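# Seat one blank on the fixture's two locating pins

## Task

Place a single blank over both of the fixture's locating pins so it sits level on the rest pads, and make sure the second blank is not on the fixture.

## Robot and tools

Robot: two UR-style arms on a table. left_arm carries a two-finger Robotiq 85 gripper. right_arm carries a magnet gripper that attracts only steel or iron. Cameras: cam_left_wrist and cam_right_wrist, each 896x504 and mounted on its arm's wrist.

Frames. The scene frame has its origin at table height midway between the nominal bases, +z up, +x out over the table, and left_arm on the +y side. Image left and right do not match arm names. Calibrated bases: left_arm at (+0.044, +0.386, +0.013) m, right_arm at (+0.039, -0.389, +0.013) m, both level and turned only slightly about z. Every pose, velocity and offset for an arm is expressed in that arm's own base frame. Rotations happen about the Hand target's position. Reported positions can be off by a few centimetres, more so at long reach.

End effectors. For left_arm, end_effector_position is the point between the closed pads. Fingers point along the gripper's +z and close along its y. Fingertips extend about 19 mm past that point when closed and about 6 mm when fully open, and a camera block sticks out about 10 cm toward the gripper's +x. For right_arm, the point is the centre of the round face (48 mm rubber ring around a 31 mm steel middle recessed 1 mm), with z pointing out of the face. Its camera block sticks out about 10 cm toward -y.

The 16-number row, used by both motion tools, always holds all 16 values, each between -1 and 1, in this order: left dx, dy, dz, rx, ry, rz, gripper position, force_limit, speed, then right dx, dy, dz, rx, ry, rz, magnet. The six pose numbers per arm are an offset from that arm's Hand target as it was when the action or move began, along that arm's base axes. They are not absolute poses. A value of 1.0 equals 0.6 m or 180 degrees, and rx, ry, rz form one rotation vector. Each command is measured from the current Hand target, so sending the same offset twice moves the arm twice. All zeros asks again for the present Hand target, which helps when the arm stopped short. Orientation is clipped to within 32 degrees of the measured orientation at each step.

Gripper numbers (absolute settings, not offsets). position: +1 is open (85 mm), about -0.8 is where the pads touch, and -1 closes until something blocks it. force_limit and speed both start at +1. Speed ranges from about 20 mm/s at -1 to 150 mm/s at +1. A closing start with a gap of a centimetre or more gives roughly 120 to 245 N per pad; a slow close at low force_limit gives about 30 N. A new force or speed only applies after position changes by at least 0.01. magnet: any value above 0.01 turns it on, 0 turns it off, switching takes about 0.1 s, and the last value persists. Resend the unchanged gripper and magnet values whenever only the arm should move, because a 0 counts as a command.

execute_actions(actions, cameras): actions is a list of actions, each a table of up to 15 rows. Each row is one 1/30 s step, and the last row is held until the action's 15 steps are done (0.5 s). Every row is counted from the action's start pose. An empty list simply returns state and images. cameras selects images: null or ["all"] gives all, [] gives none.

move(target, speed, blend, stop_force, zero, blocking, cameras): moves in a straight line toward one 16-number row, or through a list of up to 15 rows. Every row is an offset from the same starting Hand targets. speed is m/s, from 0.002 to 3.6 (default 0.25), and turning is capped at twice that in rad/s. blend is in metres and rounds corners. A move lasts at least 0.5 s and at most 10 s, and it does not avoid obstacles. stop_force (3 to 120 N) ends an arm's path when push against its direction of motion exceeds that amount. Use it slowly, avoid it while rotating, and omit it when backing off a contact. zero (default true) re-zeroes the sensor first. blocking=false cannot be combined with stop_force. The result adds a move: line reporting done, off_target, moving, held or fault, plus limits (paced means clipped, held means checks withheld steps). Steer well clear of each arm's own base.

wait(seconds 0 to 10), stop() to brake a running move, zoom_image(camera, region [x0,y0,x1,y1], at most 504x504 px), zero_wrist_force(arm), read_manual (licences only), finished_scene(scene: the current scene's number). Call finished_scene only after the blank sits on the pins without support.

Result lines include end_effector_position (m), quat_wxyz, velocities, Hand target, joint positions and torques, and wrist force and torque in the tool's own axes, including the peak since the last reading. "within noise" means the joints are still. Gripper object_status: 0 moving, 1 blocked while opening, 2 blocked while closing (a grip), 3 reached the position. position_measured counts run from 3 (open) through 78 = 60 mm, 130 = 40 mm and 180 = 20 mm to 230 (pads together). Magnet: magnet_out and magnet_back read 1 once the magnet is fully out or back. part_present=1 means strong pull on steel within about 2.5 mm.

Magnet practice: hold about 120 N when the part lies flat and covers the middle. Light parts jump up from about 10 mm once switched on. Stop just short of contact, since about 1 mm past touch can hit the force limit. Move gently so a held part does not slide.

Things to avoid. Pushing on a firm surface, since arms are stiff; 150±25 N of force or the joint torque limits (141 N m for the large joints, 26.3 N m for the wrists) cause a 10 s stop. Arm-to-arm collisions. Drops, releasing moving parts, slams, hard hits, and hard grips on a part that is still resting on something. Anything falling off or being left off the table. Over-heating motors by holding loads or straining outstretched (MOTOR HOT appears at 70 °C, a brake stop at 85 °C). A stray push can shift loose objects.

Each tool is called after "Emit:" in YAML: its name, and indented under it one key for each argument.

## Session

Emit:
execute_actions:
  actions: []

Scene clock: 0.00 s.
left_arm: end_effector_position=(+0.2958, +0.4978, +0.3319) position_measured=3 object_status=3 end_effector_quat_wxyz=(-0.106, +0.149, +0.983, -0.021) | right_arm: end_effector_position=(+0.4243, -0.0191, +0.3698) magnet_out=0 magnet_back=1 part_present=0 end_effector_quat_wxyz=(-0.446, +0.886, -0.026, +0.125)
Joint positions: left_arm=[0.739 -1.316 1.251 -1.336 -1.433 1.028] | right_arm=[-0.762 -1.764 1.874 -1.114 -0.744 -0.957]
Joint velocities: within noise
Joint torques (N m): no reading
Motor temperatures (°C): left_arm=[30 24 27 29 37 30] | right_arm=[35 31 30 44 32 38]
Wrist force (N): no reading
Wrist torque (N m): no reading
Wrist force, peak (N): no reading
Hand target: left_arm +0.2958, +0.4978, +0.3319; -0.106, +0.149, +0.983, -0.021 | right_arm +0.4243, -0.0191, +0.3698; -0.446, +0.886, -0.026, +0.125

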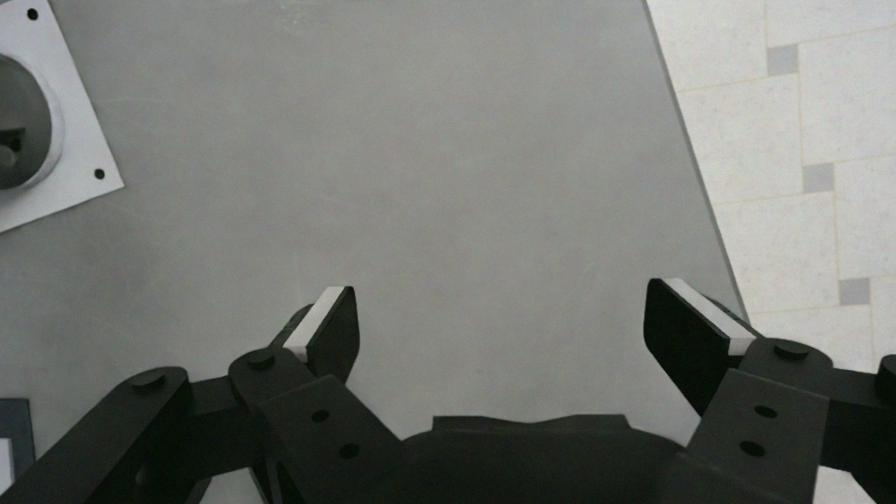

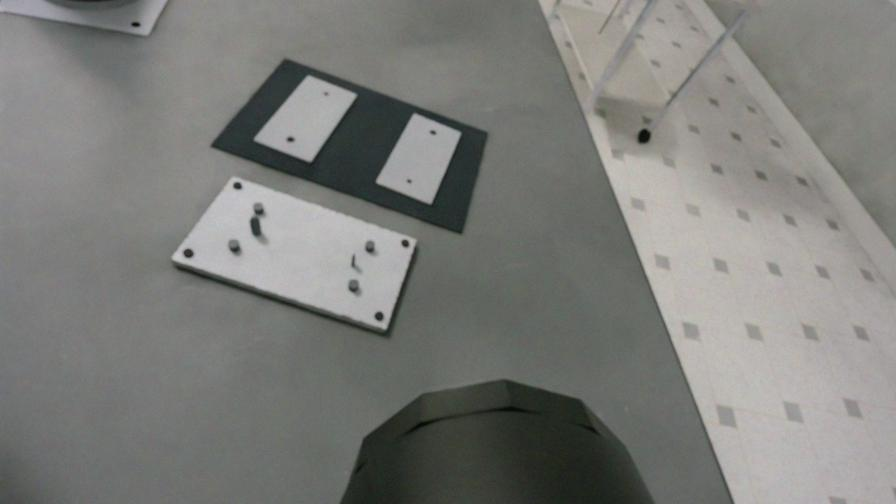

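Emit:
move:
  target: [0,0,0,0,0,0,1,1,1,0.0845,0.765,-0.316,-0.1645,0.2926,-0.4407,0]
  speed: 0.5
  cameras: ["cam_right_wrist"]

Scene clock: 3.37 s.
left_arm: end_effector_position=(+0.2958, +0.4978, +0.3319) position_measured=3 object_status=3 end_effector_quat_wxyz=(-0.106, +0.149, +0.983, -0.021) | right_arm: end_effector_position=(+0.4750, +0.4399, +0.1802) magnet_out=0 magnet_back=1 part_present=0 end_effector_quat_wxyz=(+0.000, +0.707, -0.707, +0.000)
Joint positions: left_arm=[0.739 -1.316 1.251 -1.336 -1.433 1.028] | right_arm=[0.539 -1.133 1.579 -2.017 -1.57 2.111]
Joint velocities: within noise
Joint torques (N m): left_arm=[-0.3 -38.69 -25.67 -2.09 0.83 0.13] | right_arm=[8.38 -31.54 -32.71 -0.93 -1.52 1.88]
Motor temperatures (°C): left_arm=[30 24 27 29 37 30] | right_arm=[35 31 30 44 32 38]
Wrist force (N): left_arm=[-0.2 0.0 -0.1] | right_arm=[0.0 -1.0 -0.5]
Wrist torque (N m): left_arm=[0.00 0.04 0.00] | right_arm=[0.03 -0.10 -0.22]
Wrist force, peak (N): left_arm=[0.1 0.3 0.1] | right_arm=[-1.2 -1.1 -0.1]
Hand target: left_arm +0.2958, +0.4978, +0.3319; -0.106, +0.149, +0.983, -0.021 | right_arm +0.4750, +0.4399, +0.1802; +0.000, +0.707, -0.707, +0.000
Off the commanded pose: left_arm 0.000 m, 0 deg | right_arm 0.000 m, 0 deg.
move: done
Images, in order (width x height): cam_right_wrist 896x504.

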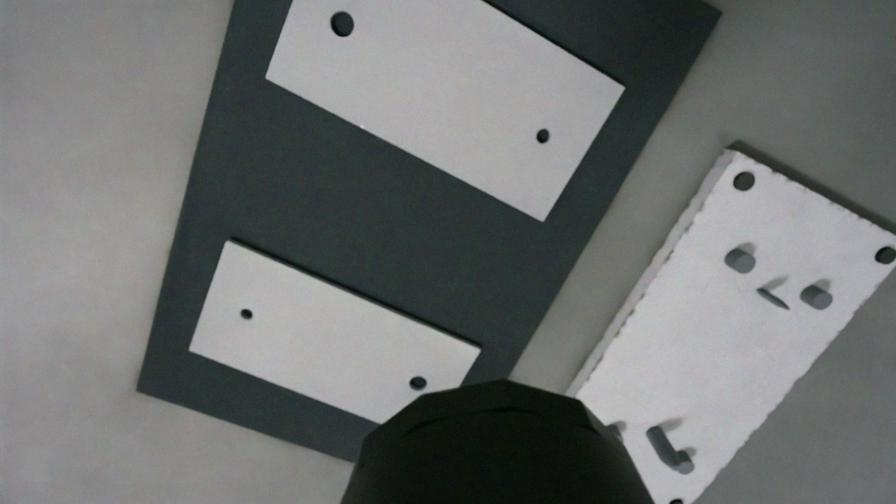

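Emit:
move:
  target: [0,0,0,0,0,0,1,1,1,0.07,0.0867,0,0,0,0,0]
  cameras: ["cam_right_wrist"]

Emit:
zoom_image:
  camera: "cam_right_wrist"
  region: [334, 50, 534, 180]

Emit:
move:
  target: [0,0,0,0,0,0,1,1,1,-0.0833,-0.1817,0,0,0,0,0]
  cameras: ["cam_right_wrist"]

Emit:
zoom_image:
  camera: "cam_right_wrist"
  region: [334, 50, 534, 180]

Emit:
move:
  target: [0,0,0,0,0,0,1,1,1,-0.14,-0.24,0,0,0,0,0]
  cameras: ["cam_right_wrist"]

Emit:
zoom_image:
  camera: "cam_right_wrist"
  region: [334, 50, 534, 180]

Emit:
move:
  target: [0,0,0,0,0,0,1,1,1,-0.1733,0.0792,0,0,0,0,0]
  cameras: ["cam_right_wrist"]

Emit:
zoom_image:
  camera: "cam_right_wrist"
  region: [334, 50, 534, 180]

Scene clock: 4.87 s.
left_arm: end_effector_position=(+0.2958, +0.4978, +0.3319) position_measured=3 object_status=3 end_effector_quat_wxyz=(-0.106, +0.149, +0.983, -0.021) | right_arm: end_effector_position=(+0.5170, +0.4919, +0.1802) magnet_out=0 magnet_back=1 part_present=0 end_effector_quat_wxyz=(+0.000, +0.707, -0.707, +0.000)
Joint positions: left_arm=[0.739 -1.316 1.251 -1.336 -1.433 1.028] | right_arm=[0.572 -0.986 1.348 -1.932 -1.57 2.144]
Joint velocities: within noise
Joint torques (N m): left_arm=[-1.6 -38 -25.89 -2.26 1.16 0.01] | right_arm=[7.22 -39.27 -33.76 -1.3 -1.44 1.5]
Motor temperatures (°C): left_arm=[30 24 27 29 37 30] | right_arm=[35 31 30 44 31 38]
Wrist force (N): left_arm=[-0.2 0.1 -0.2] | right_arm=[-0.5 -1.1 -0.6]
Wrist torque (N m): left_arm=[0.01 0.04 0.00] | right_arm=[0.02 -0.03 -0.19]
Wrist force, peak (N): left_arm=[-0.2 -0.3 0.1] | right_arm=[-0.9 -1.9 -0.4]
Hand target: left_arm +0.2958, +0.4978, +0.3319; -0.106, +0.149, +0.983, -0.021 | right_arm +0.5170, +0.4919, +0.1802; +0.000, +0.707, -0.707, +0.000
Off the commanded pose: left_arm 0.000 m, 0 deg | right_arm 0.000 m, 0 deg.
move: done
Images, in order (width x height): cam_right_wrist 896x504.

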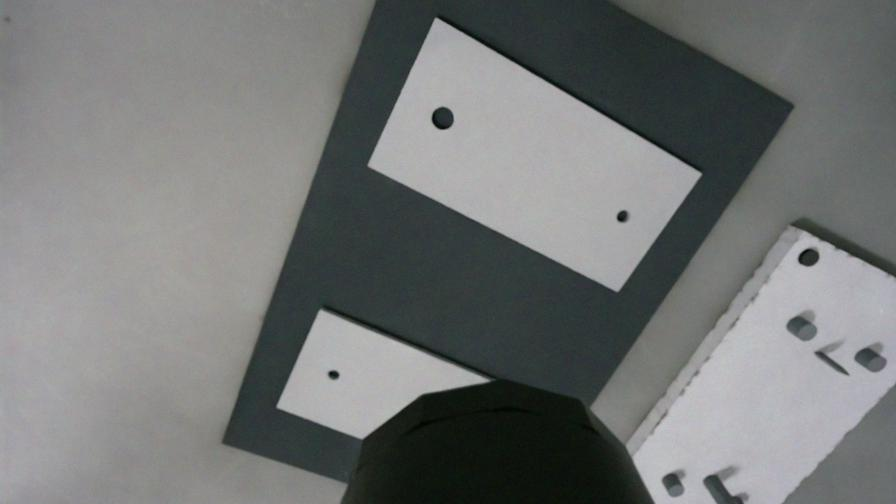

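Scaled by 2.520 from the camera's 896x504 image, which has a finer 1280x720 frame.

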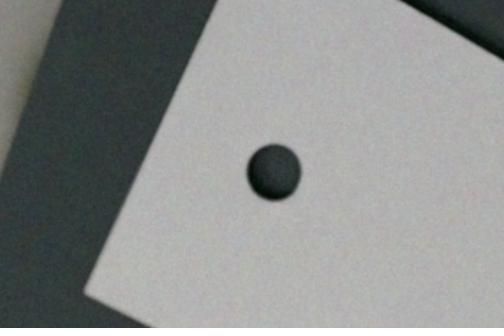

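Scene clock: 6.10 s.
left_arm: end_effector_position=(+0.2958, +0.4978, +0.3319) position_measured=3 object_status=3 end_effector_quat_wxyz=(-0.106, +0.149, +0.983, -0.021) | right_arm: end_effector_position=(+0.4671, +0.3830, +0.1802) magnet_out=0 magnet_back=1 part_present=0 end_effector_quat_wxyz=(+0.000, +0.707, -0.707, +0.000)
Joint positions: left_arm=[0.739 -1.316 1.251 -1.336 -1.433 1.028] | right_arm=[0.464 -1.227 1.716 -2.06 -1.57 2.036]
Joint velocities: within noise
Joint torques (N m): left_arm=[-1.82 -38.73 -25.07 -2.12 1.25 0.19] | right_arm=[-7.85 -47.15 -12.82 -4.8 1.27 -1.95]
Motor temperatures (°C): left_arm=[30 24 27 29 37 30] | right_arm=[35 31 30 44 31 38]
Wrist force (N): left_arm=[-0.1 -0.1 0.0] | right_arm=[-0.1 -0.5 -0.8]
Wrist torque (N m): left_arm=[-0.01 0.03 0.00] | right_arm=[0.07 -0.07 -0.21]
Wrist force, peak (N): left_arm=[0.2 0.2 -0.1] | right_arm=[-1.4 -1.9 -0.6]
Hand target: left_arm +0.2958, +0.4978, +0.3319; -0.106, +0.149, +0.983, -0.021 | right_arm +0.4671, +0.3829, +0.1802; +0.000, +0.707, -0.707, +0.000
Off the commanded pose: left_arm 0.000 m, 0 deg | right_arm 0.000 m, 0 deg.
move: done
Images, in order (width x height): cam_right_wrist 896x504.

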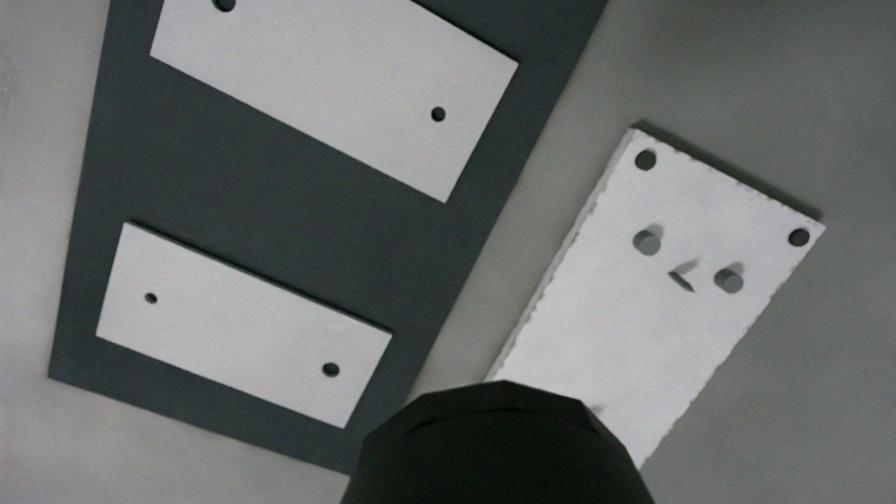

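Scaled by 2.520 from the camera's 896x504 image, which has a finer 1280x720 frame.

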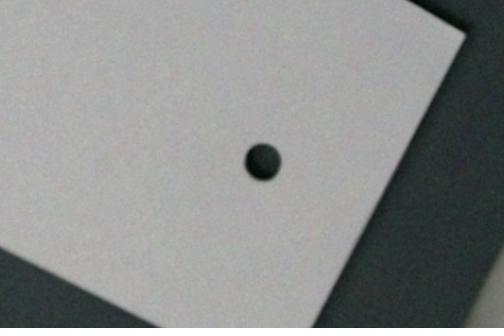

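Scene clock: 7.53 s.
left_arm: end_effector_position=(+0.2958, +0.4978, +0.3319) position_measured=3 object_status=3 end_effector_quat_wxyz=(-0.106, +0.149, +0.983, -0.021) | right_arm: end_effector_position=(+0.3831, +0.2390, +0.1802) magnet_out=0 magnet_back=1 part_present=0 end_effector_quat_wxyz=(+0.000, +0.707, -0.707, +0.000)
Joint positions: left_arm=[0.739 -1.316 1.251 -1.336 -1.433 1.028] | right_arm=[0.258 -1.571 2.133 -2.133 -1.57 1.829]
Joint velocities: within noise
Joint torques (N m): left_arm=[-1.95 -39.17 -26.05 -2.18 1.43 0.14] | right_arm=[-8.65 -30.56 -13.53 -1.09 1.12 -2.17]
Motor temperatures (°C): left_arm=[30 24 27 29 37 30] | right_arm=[35 31 30 44 31 38]
Wrist force (N): left_arm=[-0.1 -0.1 -0.2] | right_arm=[-0.2 -1.2 -0.9]
Wrist torque (N m): left_arm=[-0.01 0.02 0.00] | right_arm=[0.01 -0.09 -0.24]
Wrist force, peak (N): left_arm=[-0.3 0.0 0.1] | right_arm=[-1.3 -1.2 -0.7]
Hand target: left_arm +0.2958, +0.4978, +0.3319; -0.106, +0.149, +0.983, -0.021 | right_arm +0.3831, +0.2389, +0.1802; +0.000, +0.707, -0.707, +0.000
Off the commanded pose: left_arm 0.000 m, 0 deg | right_arm 0.000 m, 0 deg.
move: done
Images, in order (width x height): cam_right_wrist 896x504.

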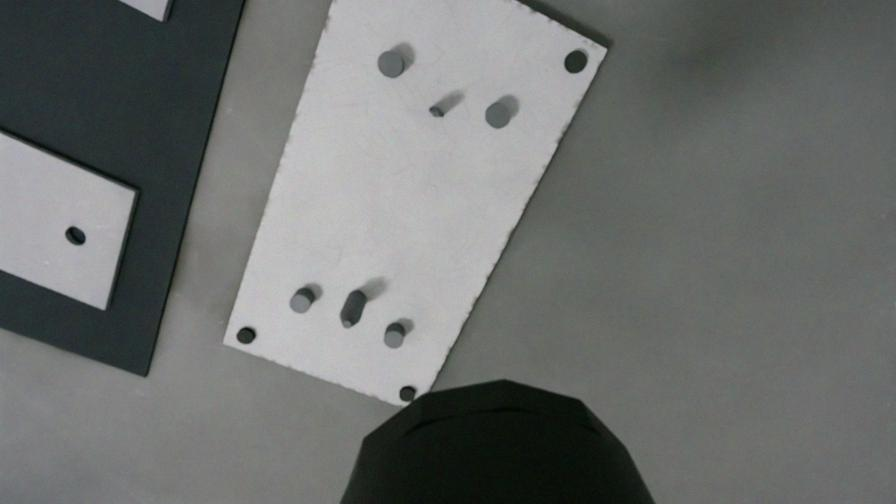

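Scaled by 2.520 from the camera's 896x504 image, which has a finer 1280x720 frame.

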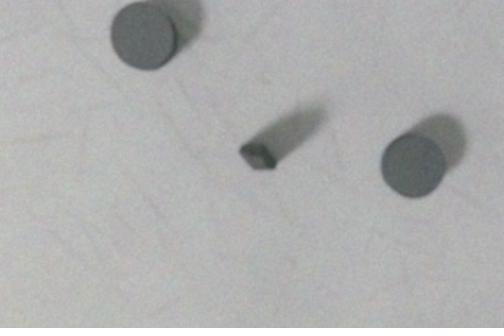

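Scene clock: 8.70 s.
left_arm: end_effector_position=(+0.2958, +0.4978, +0.3319) position_measured=3 object_status=3 end_effector_quat_wxyz=(-0.106, +0.149, +0.983, -0.021) | right_arm: end_effector_position=(+0.2792, +0.2864, +0.1802) magnet_out=0 magnet_back=1 part_present=0 end_effector_quat_wxyz=(+0.000, +0.707, -0.707, +0.000)
Joint positions: left_arm=[0.739 -1.316 1.251 -1.336 -1.433 1.028] | right_arm=[0.458 -1.705 2.256 -2.122 -1.57 2.03]
Joint velocities: within noise
Joint torques (N m): left_arm=[-2.72 -39.39 -25.21 -1.96 1.2 0.25] | right_arm=[8.4 -24.71 -12.06 -0.87 -1.12 1.64]
Motor temperatures (°C): left_arm=[30 24 27 29 37 30] | right_arm=[35 31 30 44 31 38]
Wrist force (N): left_arm=[-0.1 0.1 0.1] | right_arm=[0.0 -0.4 -0.5]
Wrist torque (N m): left_arm=[0.02 0.02 0.00] | right_arm=[0.05 -0.09 -0.19]
Wrist force, peak (N): left_arm=[-0.2 0.0 0.3] | right_arm=[0.6 -2.9 -0.9]
Hand target: left_arm +0.2958, +0.4978, +0.3319; -0.106, +0.149, +0.983, -0.021 | right_arm +0.2791, +0.2864, +0.1802; +0.000, +0.707, -0.707, +0.000
Off the commanded pose: left_arm 0.000 m, 0 deg | right_arm 0.000 m, 0 deg.
move: done
Images, in order (width x height): cam_right_wrist 896x504.

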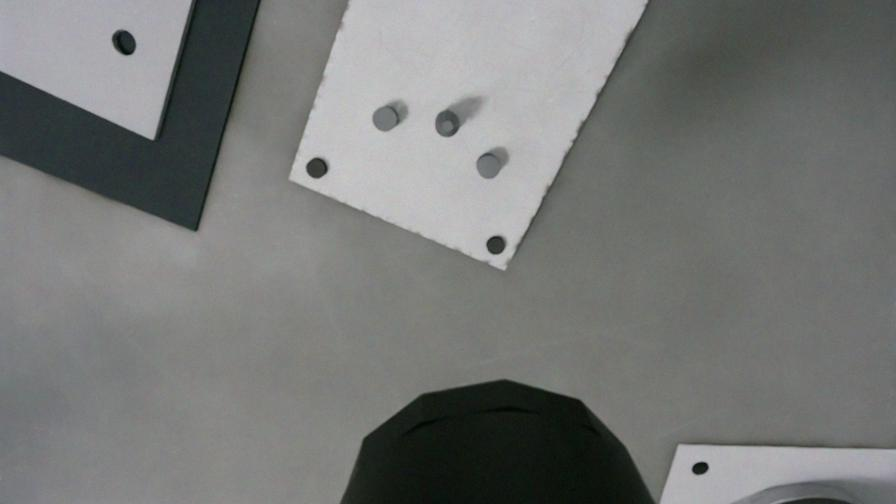

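Scaled by 2.520 from the camera's 896x504 image, which has a finer 1280x720 frame.

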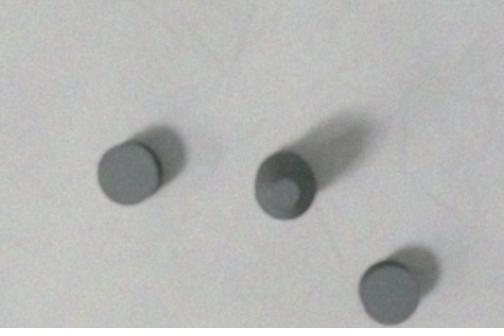

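Emit:
move:
  target:
    - [0,0,0,0,0,0,1,1,1,0.442,0.2693,-0.13,0,0,0,0]
    - [0,0,0,0,0,0,1,1,1,0.442,0.2693,-0.292,0,0,0,0]
  blend: 0.03
  speed: 0.35
  cameras: ["cam_right_wrist"]

Emit:
move:
  target: [0,0,0,0,0,0,1,1,1,0,0,-0.04,0,0,0,0]
  speed: 0.006
  stop_force: 5
  cameras: ["cam_right_wrist"]

Emit:
execute_actions:
  actions:
    - [[0,0,0,0,0,0,1,1,1,0,0,0,0,0,0,1]]
  cameras: []

Scene clock: 11.20 s.
left_arm: end_effector_position=(+0.2958, +0.4978, +0.3319) position_measured=3 object_status=3 end_effector_quat_wxyz=(-0.106, +0.149, +0.983, -0.021) | right_arm: end_effector_position=(+0.5442, +0.4480, +0.0051) magnet_out=0 magnet_back=1 part_present=0 end_effector_quat_wxyz=(+0.000, +0.707, -0.707, +0.000)
Joint positions: left_arm=[0.739 -1.316 1.251 -1.336 -1.433 1.028] | right_arm=[0.498 -0.789 1.516 -2.298 -1.57 2.07]
Joint velocities: within noise
Joint torques (N m): left_arm=[-3.92 -38.8 -25.88 -1.99 1.55 0.18] | right_arm=[8.29 -43.82 -30.19 -4.68 -1.46 1.62]
Motor temperatures (°C): left_arm=[30 24 27 29 37 30] | right_arm=[35 31 30 44 31 38]
Wrist force (N): left_arm=[0.0 -0.2 -0.1] | right_arm=[-0.3 -0.6 -0.7]
Wrist torque (N m): left_arm=[-0.03 0.00 0.00] | right_arm=[0.03 -0.07 -0.19]
Wrist force, peak (N): left_arm=[-0.3 0.0 -0.2] | right_arm=[-1.1 -2.5 -2.6]
Hand target: left_arm +0.2958, +0.4978, +0.3319; -0.106, +0.149, +0.983, -0.021 | right_arm +0.5443, +0.4480, +0.0050; +0.000, +0.707, -0.707, +0.000
Off the commanded pose: left_arm 0.000 m, 0 deg | right_arm 0.000 m, 0 deg.
move: done
Images, in order (width x height): cam_right_wrist 896x504.

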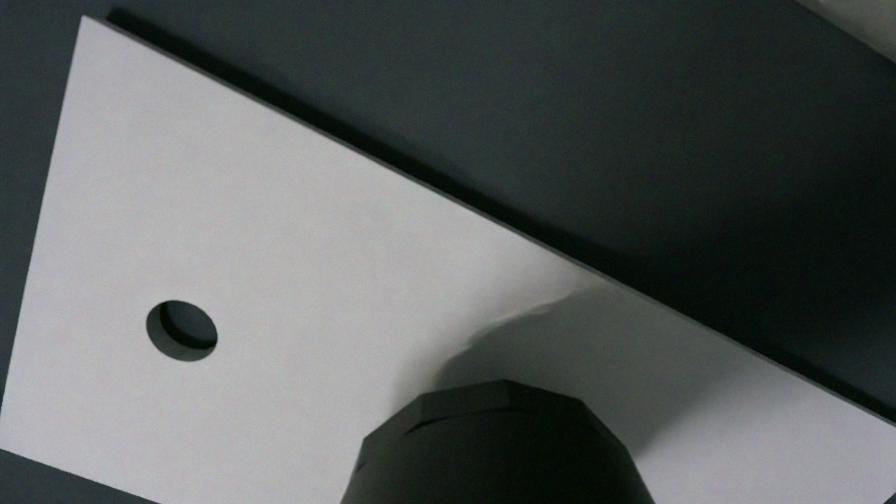

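Scene clock: 14.20 s.
left_arm: end_effector_position=(+0.2958, +0.4978, +0.3319) position_measured=3 object_status=3 end_effector_quat_wxyz=(-0.106, +0.149, +0.983, -0.021) | right_arm: end_effector_position=(+0.5443, +0.4480, -0.0063) magnet_out=0 magnet_back=1 part_present=0 end_effector_quat_wxyz=(+0.000, +0.707, -0.707, +0.000)
Joint positions: left_arm=[0.739 -1.316 1.251 -1.336 -1.433 1.028] | right_arm=[0.498 -0.771 1.518 -2.318 -1.57 2.07]
Joint velocities: within noise
Joint torques (N m): left_arm=[-6.45 -40.1 -26.62 -1.69 1.64 0.05] | right_arm=[4.86 -54.3 -16.43 -0.67 1.34 1.24]
Motor temperatures (°C): left_arm=[30 24 27 29 37 30] | right_arm=[35 31 30 44 31 38]
Wrist force (N): left_arm=[0.0 -0.1 0.0] | right_arm=[1.4 0.9 -7.6]
Wrist torque (N m): left_arm=[-0.01 0.00 0.00] | right_arm=[0.15 -0.11 -0.17]
Wrist force, peak (N): left_arm=[-0.1 -0.3 0.3] | right_arm=[6.9 8.9 -18.5]
Hand target: left_arm +0.2958, +0.4978, +0.3319; -0.106, +0.149, +0.983, -0.021 | right_arm +0.5443, +0.4480, -0.0062; +0.000, +0.707, -0.707, +0.000 (not the last commanded pose)
Off the commanded pose: left_arm 0.000 m, 0 deg | right_arm 0.013 m, 0 deg.
move: contact (right_arm)
Images, in order (width x height): cam_right_wrist 896x504.

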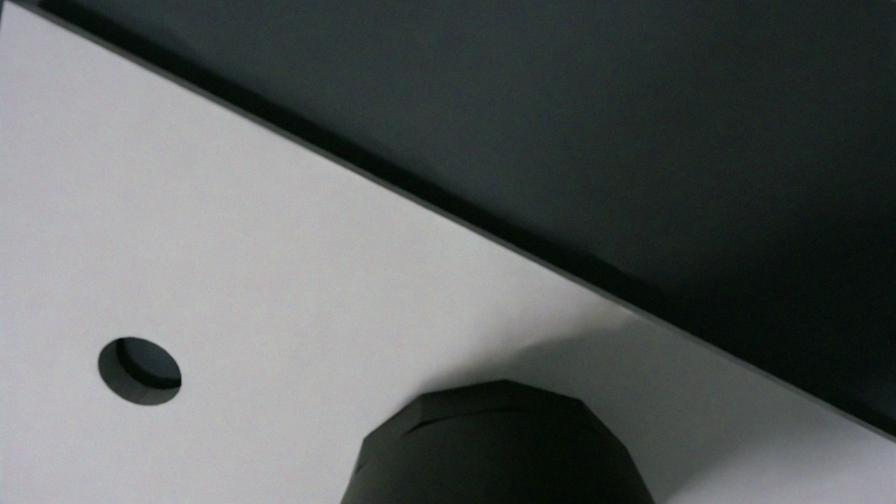

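Scene clock: 14.90 s.
left_arm: end_effector_position=(+0.2958, +0.4978, +0.3319) position_measured=3 object_status=3 end_effector_quat_wxyz=(-0.106, +0.149, +0.983, -0.021) | right_arm: end_effector_position=(+0.5443, +0.4480, -0.0063) magnet_out=1 magnet_back=0 part_present=1 end_effector_quat_wxyz=(+0.000, +0.707, -0.707, +0.000)
Joint positions: left_arm=[0.739 -1.316 1.251 -1.336 -1.433 1.028] | right_arm=[0.498 -0.771 1.518 -2.318 -1.57 2.07]
Joint velocities: within noise
Joint torques (N m): left_arm=[-5.84 -39.34 -25.48 -1.72 1.62 0.26] | right_arm=[1.23 -55.59 -21.52 -1.34 1.31 1.01]
Motor temperatures (°C): left_arm=[30 24 27 29 37 30] | right_arm=[35 31 30 44 31 38]
Wrist force (N): left_arm=[0.0 0.0 -0.1] | right_arm=[-0.7 -2.0 -0.5]
Wrist torque (N m): left_arm=[0.00 0.00 0.00] | right_arm=[0.23 -0.15 -0.21]
Wrist force, peak (N): left_arm=[-0.2 0.1 0.2] | right_arm=[1.2 0.1 -6.5]
Hand target: left_arm +0.2958, +0.4978, +0.3319; -0.106, +0.149, +0.983, -0.021 | right_arm +0.5443, +0.4480, -0.0062; +0.000, +0.707, -0.707, +0.000
Off the commanded pose: left_arm 0.000 m, 0 deg | right_arm 0.000 m, 0 deg.
No camera images: "cameras" was empty.

Emit:
move:
  target:
    - [0,0,0,0,0,0,1,1,1,0,0,0.04,0,0,0,1]
    - [0,0,0,0,0,0,1,1,1,0,0,0.17,0,0,0,1]
    - [0,0,0,0,0,0,1,1,1,-0.2695,-0.2908,0.17,0,0,0.5183,1]
    - [0,0,0,0,0,0,1,1,1,-0.2695,-0.2908,0.0735,0,0,0.5183,1]
  speed: [0.05,0.25,0.4,0.2]
  blend: [0.005,0.03,0.02,0]
  cameras: ["cam_right_wrist"]

Emit:
move:
  target: [0,0,0,0,0,0,1,1,1,0,0,-0.08,0,0,0,1]
  speed: 0.006
  stop_force: 6
  cameras: ["cam_right_wrist"]

Emit:
zoom_image:
  camera: "cam_right_wrist"
  region: [50, 304, 250, 444]

Scene clock: 18.90 s.
left_arm: end_effector_position=(+0.2958, +0.4978, +0.3319) position_measured=3 object_status=3 end_effector_quat_wxyz=(-0.106, +0.149, +0.983, -0.021) | right_arm: end_effector_position=(+0.3826, +0.2735, +0.0380) magnet_out=1 magnet_back=0 part_present=1 end_effector_quat_wxyz=(+0.000, +1.000, +0.028, +0.000)
Joint positions: left_arm=[0.739 -1.316 1.251 -1.336 -1.433 1.028] | right_arm=[0.334 -1.242 2.235 -2.564 -1.571 0.277]
Joint velocities: within noise
Joint torques (N m): left_arm=[-6.27 -40.95 -25.75 -1.5 1.29 0.24] | right_arm=[-7.81 -22.68 -8.43 -5.19 1.47 -1.96]
Motor temperatures (°C): left_arm=[30 24 27 29 37 30] | right_arm=[35 31 30 44 31 38]
Wrist force (N): left_arm=[-0.1 0.0 -0.1] | right_arm=[-0.1 -0.9 3.4]
Wrist torque (N m): left_arm=[0.00 0.01 0.00] | right_arm=[0.06 -0.09 -0.20]
Wrist force, peak (N): left_arm=[-0.2 0.0 -0.3] | right_arm=[-0.3 -0.6 5.1]
Hand target: left_arm +0.2958, +0.4978, +0.3319; -0.106, +0.149, +0.983, -0.021 | right_arm +0.3826, +0.2735, +0.0379; +0.000, +1.000, +0.028, +0.000
Off the commanded pose: left_arm 0.000 m, 0 deg | right_arm 0.000 m, 0 deg.
move: done
Images, in order (width x height): cam_right_wrist 896x504.

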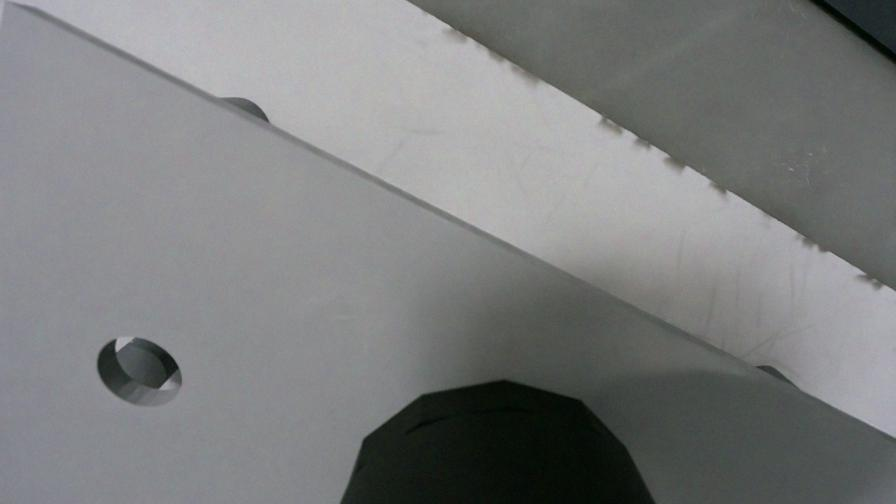

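Scene clock: 22.33 s.
left_arm: end_effector_position=(+0.2958, +0.4978, +0.3319) position_measured=3 object_status=3 end_effector_quat_wxyz=(-0.106, +0.149, +0.983, -0.021) | right_arm: end_effector_position=(+0.3826, +0.2736, +0.0254) magnet_out=1 magnet_back=0 part_present=1 end_effector_quat_wxyz=(+0.000, +1.000, +0.028, +0.000)
Joint positions: left_arm=[0.739 -1.316 1.251 -1.336 -1.433 1.028] | right_arm=[0.334 -1.21 2.242 -2.602 -1.571 0.277]
Joint velocities: within noise
Joint torques (N m): left_arm=[-8.42 -39.36 -25.7 -1.35 1.51 0.27] | right_arm=[-6.54 -39.93 -25.21 -1.91 -2.89 -1.9]
Motor temperatures (°C): left_arm=[30 24 27 29 37 30] | right_arm=[35 31 30 44 31 38]
Wrist force (N): left_arm=[-0.1 -0.1 0.0] | right_arm=[-3.2 -8.7 3.2]
Wrist torque (N m): left_arm=[-0.01 0.01 0.01] | right_arm=[0.05 -0.07 0.10]
Wrist force, peak (N): left_arm=[0.0 0.1 0.4] | right_arm=[-5.8 -8.9 -3.0]
Hand target: left_arm +0.2958, +0.4978, +0.3319; -0.106, +0.149, +0.983, -0.021 | right_arm +0.3826, +0.2736, +0.0254; +0.000, +1.000, +0.028, +0.000 (not the last commanded pose)
Off the commanded pose: left_arm 0.000 m, 0 deg | right_arm 0.036 m, 0 deg.
move: contact (right_arm)
Images, in order (width x height): cam_right_wrist 896x504.

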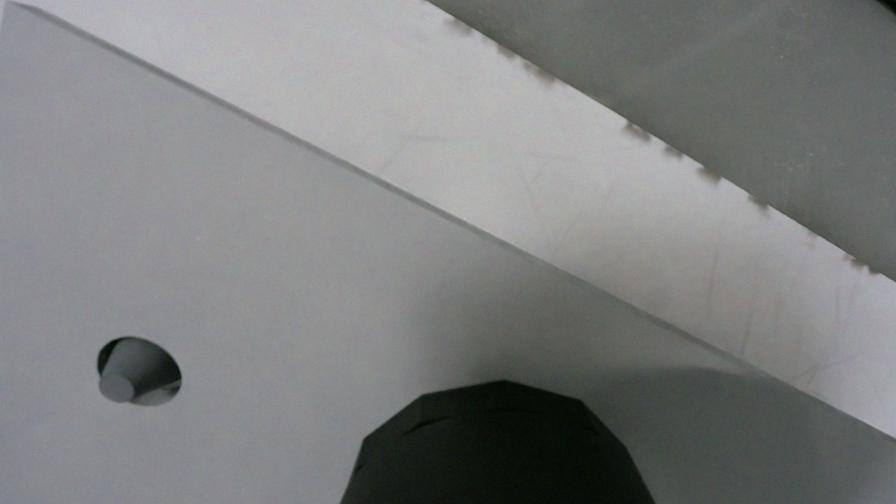

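Scaled by 2.520 from the camera's 896x504 image, which has a finer 1280x720 frame.

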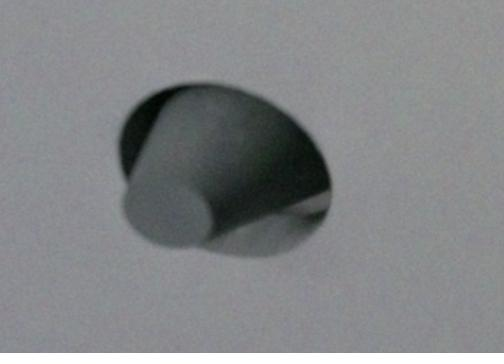

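Emit:
move:
  target:
    - [0,0,0,0,0,0,1,1,1,0,0,0.003,0,0,0,1]
    - [0,0,0,0,0,0,1,1,1,-0.0008,0.002,0.003,0,0,0,1]
  speed: 0.02
  cameras: []

Emit:
move:
  target: [0,0,0,0,0,0,1,1,1,0,0,-0.04,0,0,0,1]
  speed: 0.006
  stop_force: 6
  cameras: ["cam_right_wrist"]

Scene clock: 23.20 s.
left_arm: end_effector_position=(+0.2958, +0.4978, +0.3319) position_measured=3 object_status=3 end_effector_quat_wxyz=(-0.106, +0.149, +0.983, -0.021) | right_arm: end_effector_position=(+0.3822, +0.2746, +0.0272) magnet_out=1 magnet_back=0 part_present=1 end_effector_quat_wxyz=(+0.000, +1.000, +0.028, +0.000)
Joint positions: left_arm=[0.739 -1.316 1.251 -1.336 -1.433 1.028] | right_arm=[0.336 -1.214 2.24 -2.596 -1.571 0.279]
Joint velocities: within noise
Joint torques (N m): left_arm=[-8.25 -40.1 -25.85 -1.32 1.43 -0.11] | right_arm=[6.49 -38.96 -26.05 -1.43 1.13 1.55]
Motor temperatures (°C): left_arm=[30 24 27 29 37 30] | right_arm=[35 31 30 44 31 38]
Wrist force (N): left_arm=[-0.1 -0.1 0.1] | right_arm=[-0.2 -1.2 3.4]
Wrist torque (N m): left_arm=[-0.02 0.01 0.00] | right_arm=[0.05 -0.08 -0.21]
Wrist force, peak (N): left_arm=[-0.1 -0.3 -0.2] | right_arm=[-3.9 -8.5 4.8]
Hand target: left_arm +0.2958, +0.4978, +0.3319; -0.106, +0.149, +0.983, -0.021 | right_arm +0.3821, +0.2748, +0.0272; +0.000, +1.000, +0.028, +0.000
Off the commanded pose: left_arm 0.000 m, 0 deg | right_arm 0.000 m, 0 deg.
move: done
No camera images: "cameras" was empty.

Scene clock: 24.90 s.
left_arm: end_effector_position=(+0.2958, +0.4978, +0.3319) position_measured=3 object_status=3 end_effector_quat_wxyz=(-0.106, +0.149, +0.983, -0.021) | right_arm: end_effector_position=(+0.3821, +0.2748, +0.0249) magnet_out=1 magnet_back=0 part_present=1 end_effector_quat_wxyz=(+0.000, +1.000, +0.028, +0.000)
Joint positions: left_arm=[0.739 -1.316 1.251 -1.336 -1.433 1.028] | right_arm=[0.336 -1.208 2.241 -2.603 -1.571 0.28]
Joint velocities: within noise
Joint torques (N m): left_arm=[-9.95 -40.99 -27.16 -1.27 1.47 0.36] | right_arm=[7.08 -39.42 -25.2 -1.97 1.29 1.69]
Motor temperatures (°C): left_arm=[30 24 27 29 37 30] | right_arm=[35 31 30 44 31 38]
Wrist force (N): left_arm=[-0.2 0.0 0.0] | right_arm=[-0.1 5.5 3.8]
Wrist torque (N m): left_arm=[0.00 0.04 0.00] | right_arm=[0.05 -0.07 -0.55]
Wrist force, peak (N): left_arm=[-0.3 -0.1 0.1] | right_arm=[0.3 8.4 -3.5]
Hand target: left_arm +0.2958, +0.4978, +0.3319; -0.106, +0.149, +0.983, -0.021 | right_arm +0.3821, +0.2748, +0.0249; +0.000, +1.000, +0.028, +0.000 (not the last commanded pose)
Off the commanded pose: left_arm 0.000 m, 0 deg | right_arm 0.022 m, 0 deg.
move: contact (right_arm)
Images, in order (width x height): cam_right_wrist 896x504.

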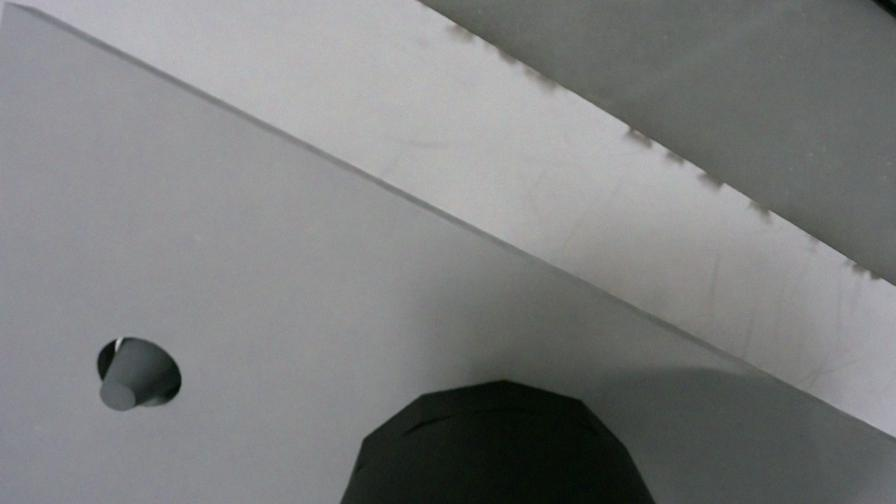

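Emit:
move:
  target:
    - [0,0,0,0,0,0,1,1,1,0,0,0.003,0,0,0,1]
    - [0,0,0,0,0,0,1,1,1,0,-0.0009,0.003,0,0,0,1]
  speed: 0.02
  cameras: []

Emit:
move:
  target: [0,0,0,0,0,0,1,1,1,0,0,-0.04,0,0,0,1]
  speed: 0.006
  stop_force: 6
  cameras: ["cam_right_wrist"]

Scene clock: 26.93 s.
left_arm: end_effector_position=(+0.2958, +0.4978, +0.3319) position_measured=3 object_status=3 end_effector_quat_wxyz=(-0.106, +0.149, +0.983, -0.021) | right_arm: end_effector_position=(+0.3822, +0.2744, +0.0267) magnet_out=1 magnet_back=0 part_present=1 end_effector_quat_wxyz=(+0.000, +1.000, +0.028, +0.000)
Joint positions: left_arm=[0.739 -1.316 1.251 -1.336 -1.433 1.028] | right_arm=[0.335 -1.213 2.241 -2.598 -1.571 0.279]
Joint velocities: within noise
Joint torques (N m): left_arm=[-9.2 -40.48 -25.22 -1.15 1.39 0.21] | right_arm=[-8.1 -40.27 -7.72 -1.68 1.37 -2.04]
Motor temperatures (°C): left_arm=[30 24 27 29 37 30] | right_arm=[35 31 30 44 31 38]
Wrist force (N): left_arm=[-0.1 -0.1 0.0] | right_arm=[-0.1 -1.1 3.3]
Wrist torque (N m): left_arm=[-0.02 0.02 0.00] | right_arm=[0.05 -0.09 -0.21]
Wrist force, peak (N): left_arm=[0.0 0.2 -0.3] | right_arm=[-0.8 5.6 4.5]
Hand target: left_arm +0.2958, +0.4978, +0.3319; -0.106, +0.149, +0.983, -0.021 | right_arm +0.3821, +0.2742, +0.0267; +0.000, +1.000, +0.028, +0.000
Off the commanded pose: left_arm 0.000 m, 0 deg | right_arm 0.000 m, 0 deg.
move: done
No camera images: "cameras" was empty.

Scene clock: 29.50 s.
left_arm: end_effector_position=(+0.2958, +0.4978, +0.3319) position_measured=3 object_status=3 end_effector_quat_wxyz=(-0.106, +0.149, +0.983, -0.021) | right_arm: end_effector_position=(+0.3821, +0.2742, +0.0194) magnet_out=1 magnet_back=0 part_present=1 end_effector_quat_wxyz=(+0.000, +1.000, +0.028, +0.000)
Joint positions: left_arm=[0.739 -1.316 1.251 -1.336 -1.433 1.028] | right_arm=[0.335 -1.194 2.244 -2.62 -1.571 0.278]
Joint velocities: within noise
Joint torques (N m): left_arm=[-9.04 -39.22 -26.86 -1.03 1.23 0.11] | right_arm=[2.28 -41.69 -26.18 -2.71 0.99 -2.14]
Motor temperatures (°C): left_arm=[30 24 27 29 37 30] | right_arm=[35 31 30 44 31 38]
Wrist force (N): left_arm=[-0.1 0.0 0.0] | right_arm=[-2.0 3.0 4.7]
Wrist torque (N m): left_arm=[0.00 0.02 0.00] | right_arm=[0.11 -0.20 0.06]
Wrist force, peak (N): left_arm=[0.0 0.3 -0.2] | right_arm=[-2.5 3.2 6.2]
Hand target: left_arm +0.2958, +0.4978, +0.3319; -0.106, +0.149, +0.983, -0.021 | right_arm +0.3821, +0.2742, +0.0194; +0.000, +1.000, +0.028, +0.000 (not the last commanded pose)
Off the commanded pose: left_arm 0.000 m, 0 deg | right_arm 0.017 m, 0 deg.
move: contact (right_arm)
Images, in order (width x height): cam_right_wrist 896x504.

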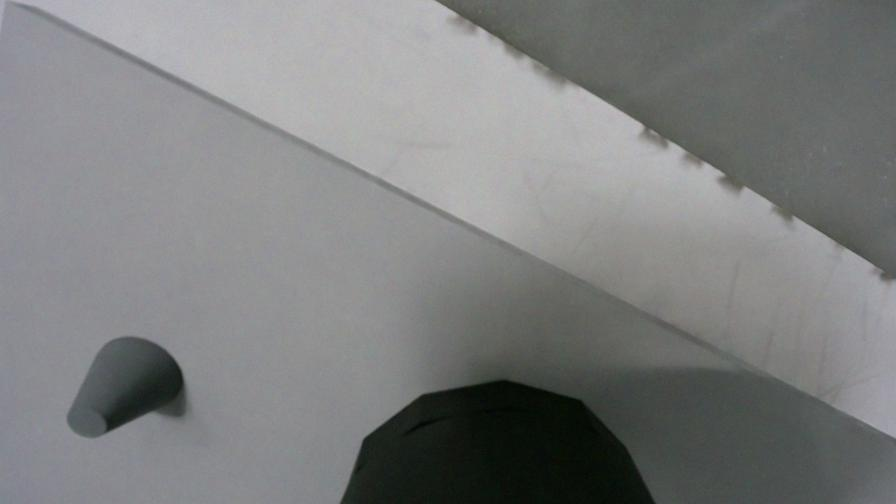

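Emit:
move:
  target:
    - [0,0,0,0,0,0,1,1,1,0,0,0.002,0,0,0,1]
    - [0,0,0,0,0,0,1,1,1,-0.0001,-0.0003,0.002,0,0,-0.0011,1]
  speed: 0.02
  cameras: []

Emit:
move:
  target: [0,0,0,0,0,0,1,1,1,0,0,-0.03,0,0,0,1]
  speed: 0.006
  stop_force: 7
  cameras: ["cam_right_wrist"]

Scene clock: 30.37 s.
left_arm: end_effector_position=(+0.2958, +0.4978, +0.3319) position_measured=3 object_status=3 end_effector_quat_wxyz=(-0.106, +0.149, +0.983, -0.021) | right_arm: end_effector_position=(+0.3821, +0.2741, +0.0206) magnet_out=1 magnet_back=0 part_present=1 end_effector_quat_wxyz=(+0.000, +1.000, +0.027, +0.000)
Joint positions: left_arm=[0.739 -1.316 1.251 -1.336 -1.433 1.028] | right_arm=[0.335 -1.198 2.244 -2.617 -1.571 0.281]
Joint velocities: within noise
Joint torques (N m): left_arm=[-9.08 -40.67 -25.19 -0.91 1.52 0.11] | right_arm=[-7.24 -40.7 -6.49 -1.84 1.3 1.8]
Motor temperatures (°C): left_arm=[30 24 27 29 37 30] | right_arm=[35 31 30 44 31 38]
Wrist force (N): left_arm=[0.0 0.0 0.2] | right_arm=[-1.1 -0.6 4.2]
Wrist torque (N m): left_arm=[-0.01 0.00 0.01] | right_arm=[0.05 -0.06 -0.26]
Wrist force, peak (N): left_arm=[0.3 -0.1 0.2] | right_arm=[-2.6 3.2 6.1]
Hand target: left_arm +0.2958, +0.4978, +0.3319; -0.106, +0.149, +0.983, -0.021 | right_arm +0.3821, +0.2740, +0.0206; +0.000, +1.000, +0.027, +0.000
Off the commanded pose: left_arm 0.000 m, 0 deg | right_arm 0.000 m, 0 deg.
move: done
No camera images: "cameras" was empty.

Scene clock: 32.60 s.
left_arm: end_effector_position=(+0.2958, +0.4978, +0.3319) position_measured=3 object_status=3 end_effector_quat_wxyz=(-0.106, +0.149, +0.983, -0.021) | right_arm: end_effector_position=(+0.3820, +0.2740, +0.0132) magnet_out=1 magnet_back=0 part_present=1 end_effector_quat_wxyz=(+0.000, +1.000, +0.027, +0.000)
Joint positions: left_arm=[0.739 -1.316 1.251 -1.336 -1.433 1.028] | right_arm=[0.335 -1.178 2.247 -2.639 -1.571 0.282]
Joint velocities: within noise
Joint torques (N m): left_arm=[-9.58 -39.92 -26.82 -0.99 1.3 0.03] | right_arm=[-8.08 -37.11 -18.43 -0.41 1.14 1.54]
Motor temperatures (°C): left_arm=[30 24 27 29 37 30] | right_arm=[35 31 30 44 31 38]
Wrist force (N): left_arm=[0.0 -0.1 -0.1] | right_arm=[0.6 -1.6 -4.1]
Wrist torque (N m): left_arm=[-0.02 0.01 0.00] | right_arm=[0.08 0.20 -0.20]
Wrist force, peak (N): left_arm=[-0.2 -0.2 0.0] | right_arm=[-16.2 6.1 -32.0]
Hand target: left_arm +0.2958, +0.4978, +0.3319; -0.106, +0.149, +0.983, -0.021 | right_arm +0.3821, +0.2740, +0.0132; +0.000, +1.000, +0.027, +0.000 (not the last commanded pose)
Off the commanded pose: left_arm 0.000 m, 0 deg | right_arm 0.011 m, 0 deg.
move: contact (right_arm)
Images, in order (width x height): cam_right_wrist 896x504.

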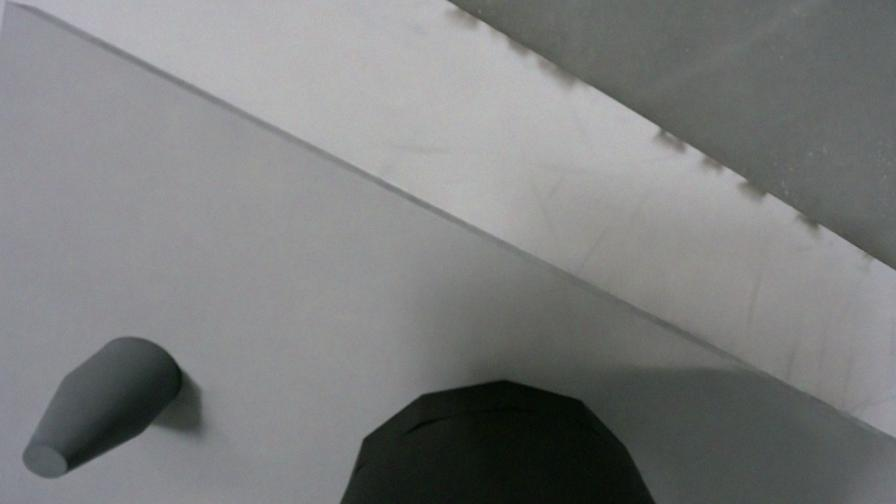

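Emit:
execute_actions:
  actions:
    - [[0,0,0,0,0,0,1,1,1,0,0,0,0,0,0,0]]
  cameras: []

Emit:
move:
  target:
    - [0,0,0,0,0,0,1,1,1,0,0,0.04,0,0,0,0]
    - [0,0,0,0,0,0,1,1,1,0,-0.2,0.25,0,0,0,0]
  speed: [0.08,0.3]
  cameras: ["cam_right_wrist"]

Scene clock: 33.47 s.
left_arm: end_effector_position=(+0.2958, +0.4978, +0.3319) position_measured=3 object_status=3 end_effector_quat_wxyz=(-0.106, +0.149, +0.983, -0.021) | right_arm: end_effector_position=(+0.3821, +0.2740, +0.0133) magnet_out=0 magnet_back=1 part_present=0 end_effector_quat_wxyz=(+0.000, +1.000, +0.027, +0.000)
Joint positions: left_arm=[0.739 -1.316 1.251 -1.336 -1.433 1.028] | right_arm=[0.335 -1.178 2.247 -2.639 -1.571 0.282]
Joint velocities: within noise
Joint torques (N m): left_arm=[-9.4 -41.34 -27.64 -0.96 1.47 0.18] | right_arm=[-8.02 -21.47 -20.72 -2.37 1.23 1.49]
Motor temperatures (°C): left_arm=[30 24 27 29 37 30] | right_arm=[35 31 30 44 31 38]
Wrist force (N): left_arm=[0.0 -0.3 -0.2] | right_arm=[-6.3 1.4 -13.3]
Wrist torque (N m): left_arm=[-0.04 0.01 0.00] | right_arm=[0.11 0.06 -0.23]
Wrist force, peak (N): left_arm=[0.0 -0.3 -0.2] | right_arm=[-5.9 1.6 -16.5]
Hand target: left_arm +0.2958, +0.4978, +0.3319; -0.106, +0.149, +0.983, -0.021 | right_arm +0.3821, +0.2740, +0.0132; +0.000, +1.000, +0.027, +0.000
Off the commanded pose: left_arm 0.000 m, 0 deg | right_arm 0.000 m, 0 deg.
No camera images: "cameras" was empty.

Scene clock: 35.17 s.
left_arm: end_effector_position=(+0.2958, +0.4978, +0.3319) position_measured=3 object_status=3 end_effector_quat_wxyz=(-0.106, +0.149, +0.983, -0.021) | right_arm: end_effector_position=(+0.3821, +0.1541, +0.1632) magnet_out=0 magnet_back=1 part_present=0 end_effector_quat_wxyz=(+0.000, +1.000, +0.027, +0.000)
Joint positions: left_arm=[0.739 -1.316 1.251 -1.336 -1.433 1.028] | right_arm=[0.054 -1.644 2.255 -2.182 -1.571 0.001]
Joint velocities: within noise
Joint torques (N m): left_arm=[-10.01 -42.04 -26.7 -1.06 1.45 0.3] | right_arm=[-8.65 -25.78 -30.82 -0.9 1.49 -2.02]
Motor temperatures (°C): left_arm=[30 24 27 29 37 30] | right_arm=[35 31 30 44 31 38]
Wrist force (N): left_arm=[0.0 -0.1 -0.2] | right_arm=[-0.1 -0.9 -0.8]
Wrist torque (N m): left_arm=[-0.01 0.01 0.01] | right_arm=[0.05 -0.12 -0.21]
Wrist force, peak (N): left_arm=[-0.2 0.1 -0.2] | right_arm=[-6.0 1.2 -14.7]
Hand target: left_arm +0.2958, +0.4978, +0.3319; -0.106, +0.149, +0.983, -0.021 | right_arm +0.3821, +0.1540, +0.1632; +0.000, +1.000, +0.027, +0.000
Off the commanded pose: left_arm 0.000 m, 0 deg | right_arm 0.000 m, 0 deg.
move: done
Images, in order (width x height): cam_right_wrist 896x504.

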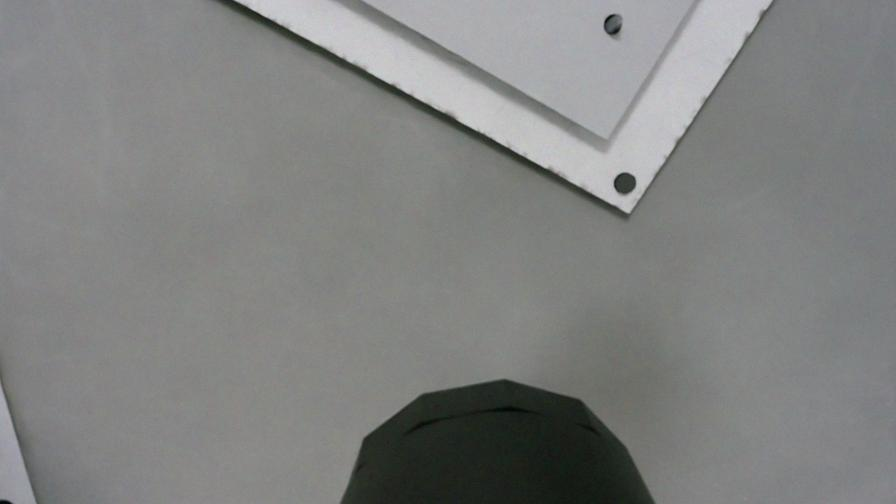

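Emit:
zoom_image:
  camera: "cam_right_wrist"
  region: [540, 0, 700, 100]

Scaled by 3.150 from the camera's 896x504 image, which has a finer 1280x720 frame.

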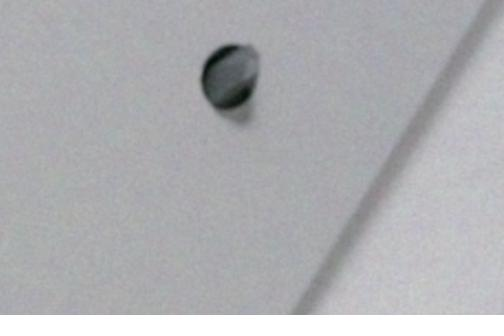

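Seated.

Emit:
finished_scene:
  scene: 3

The scene is finished: the task was done.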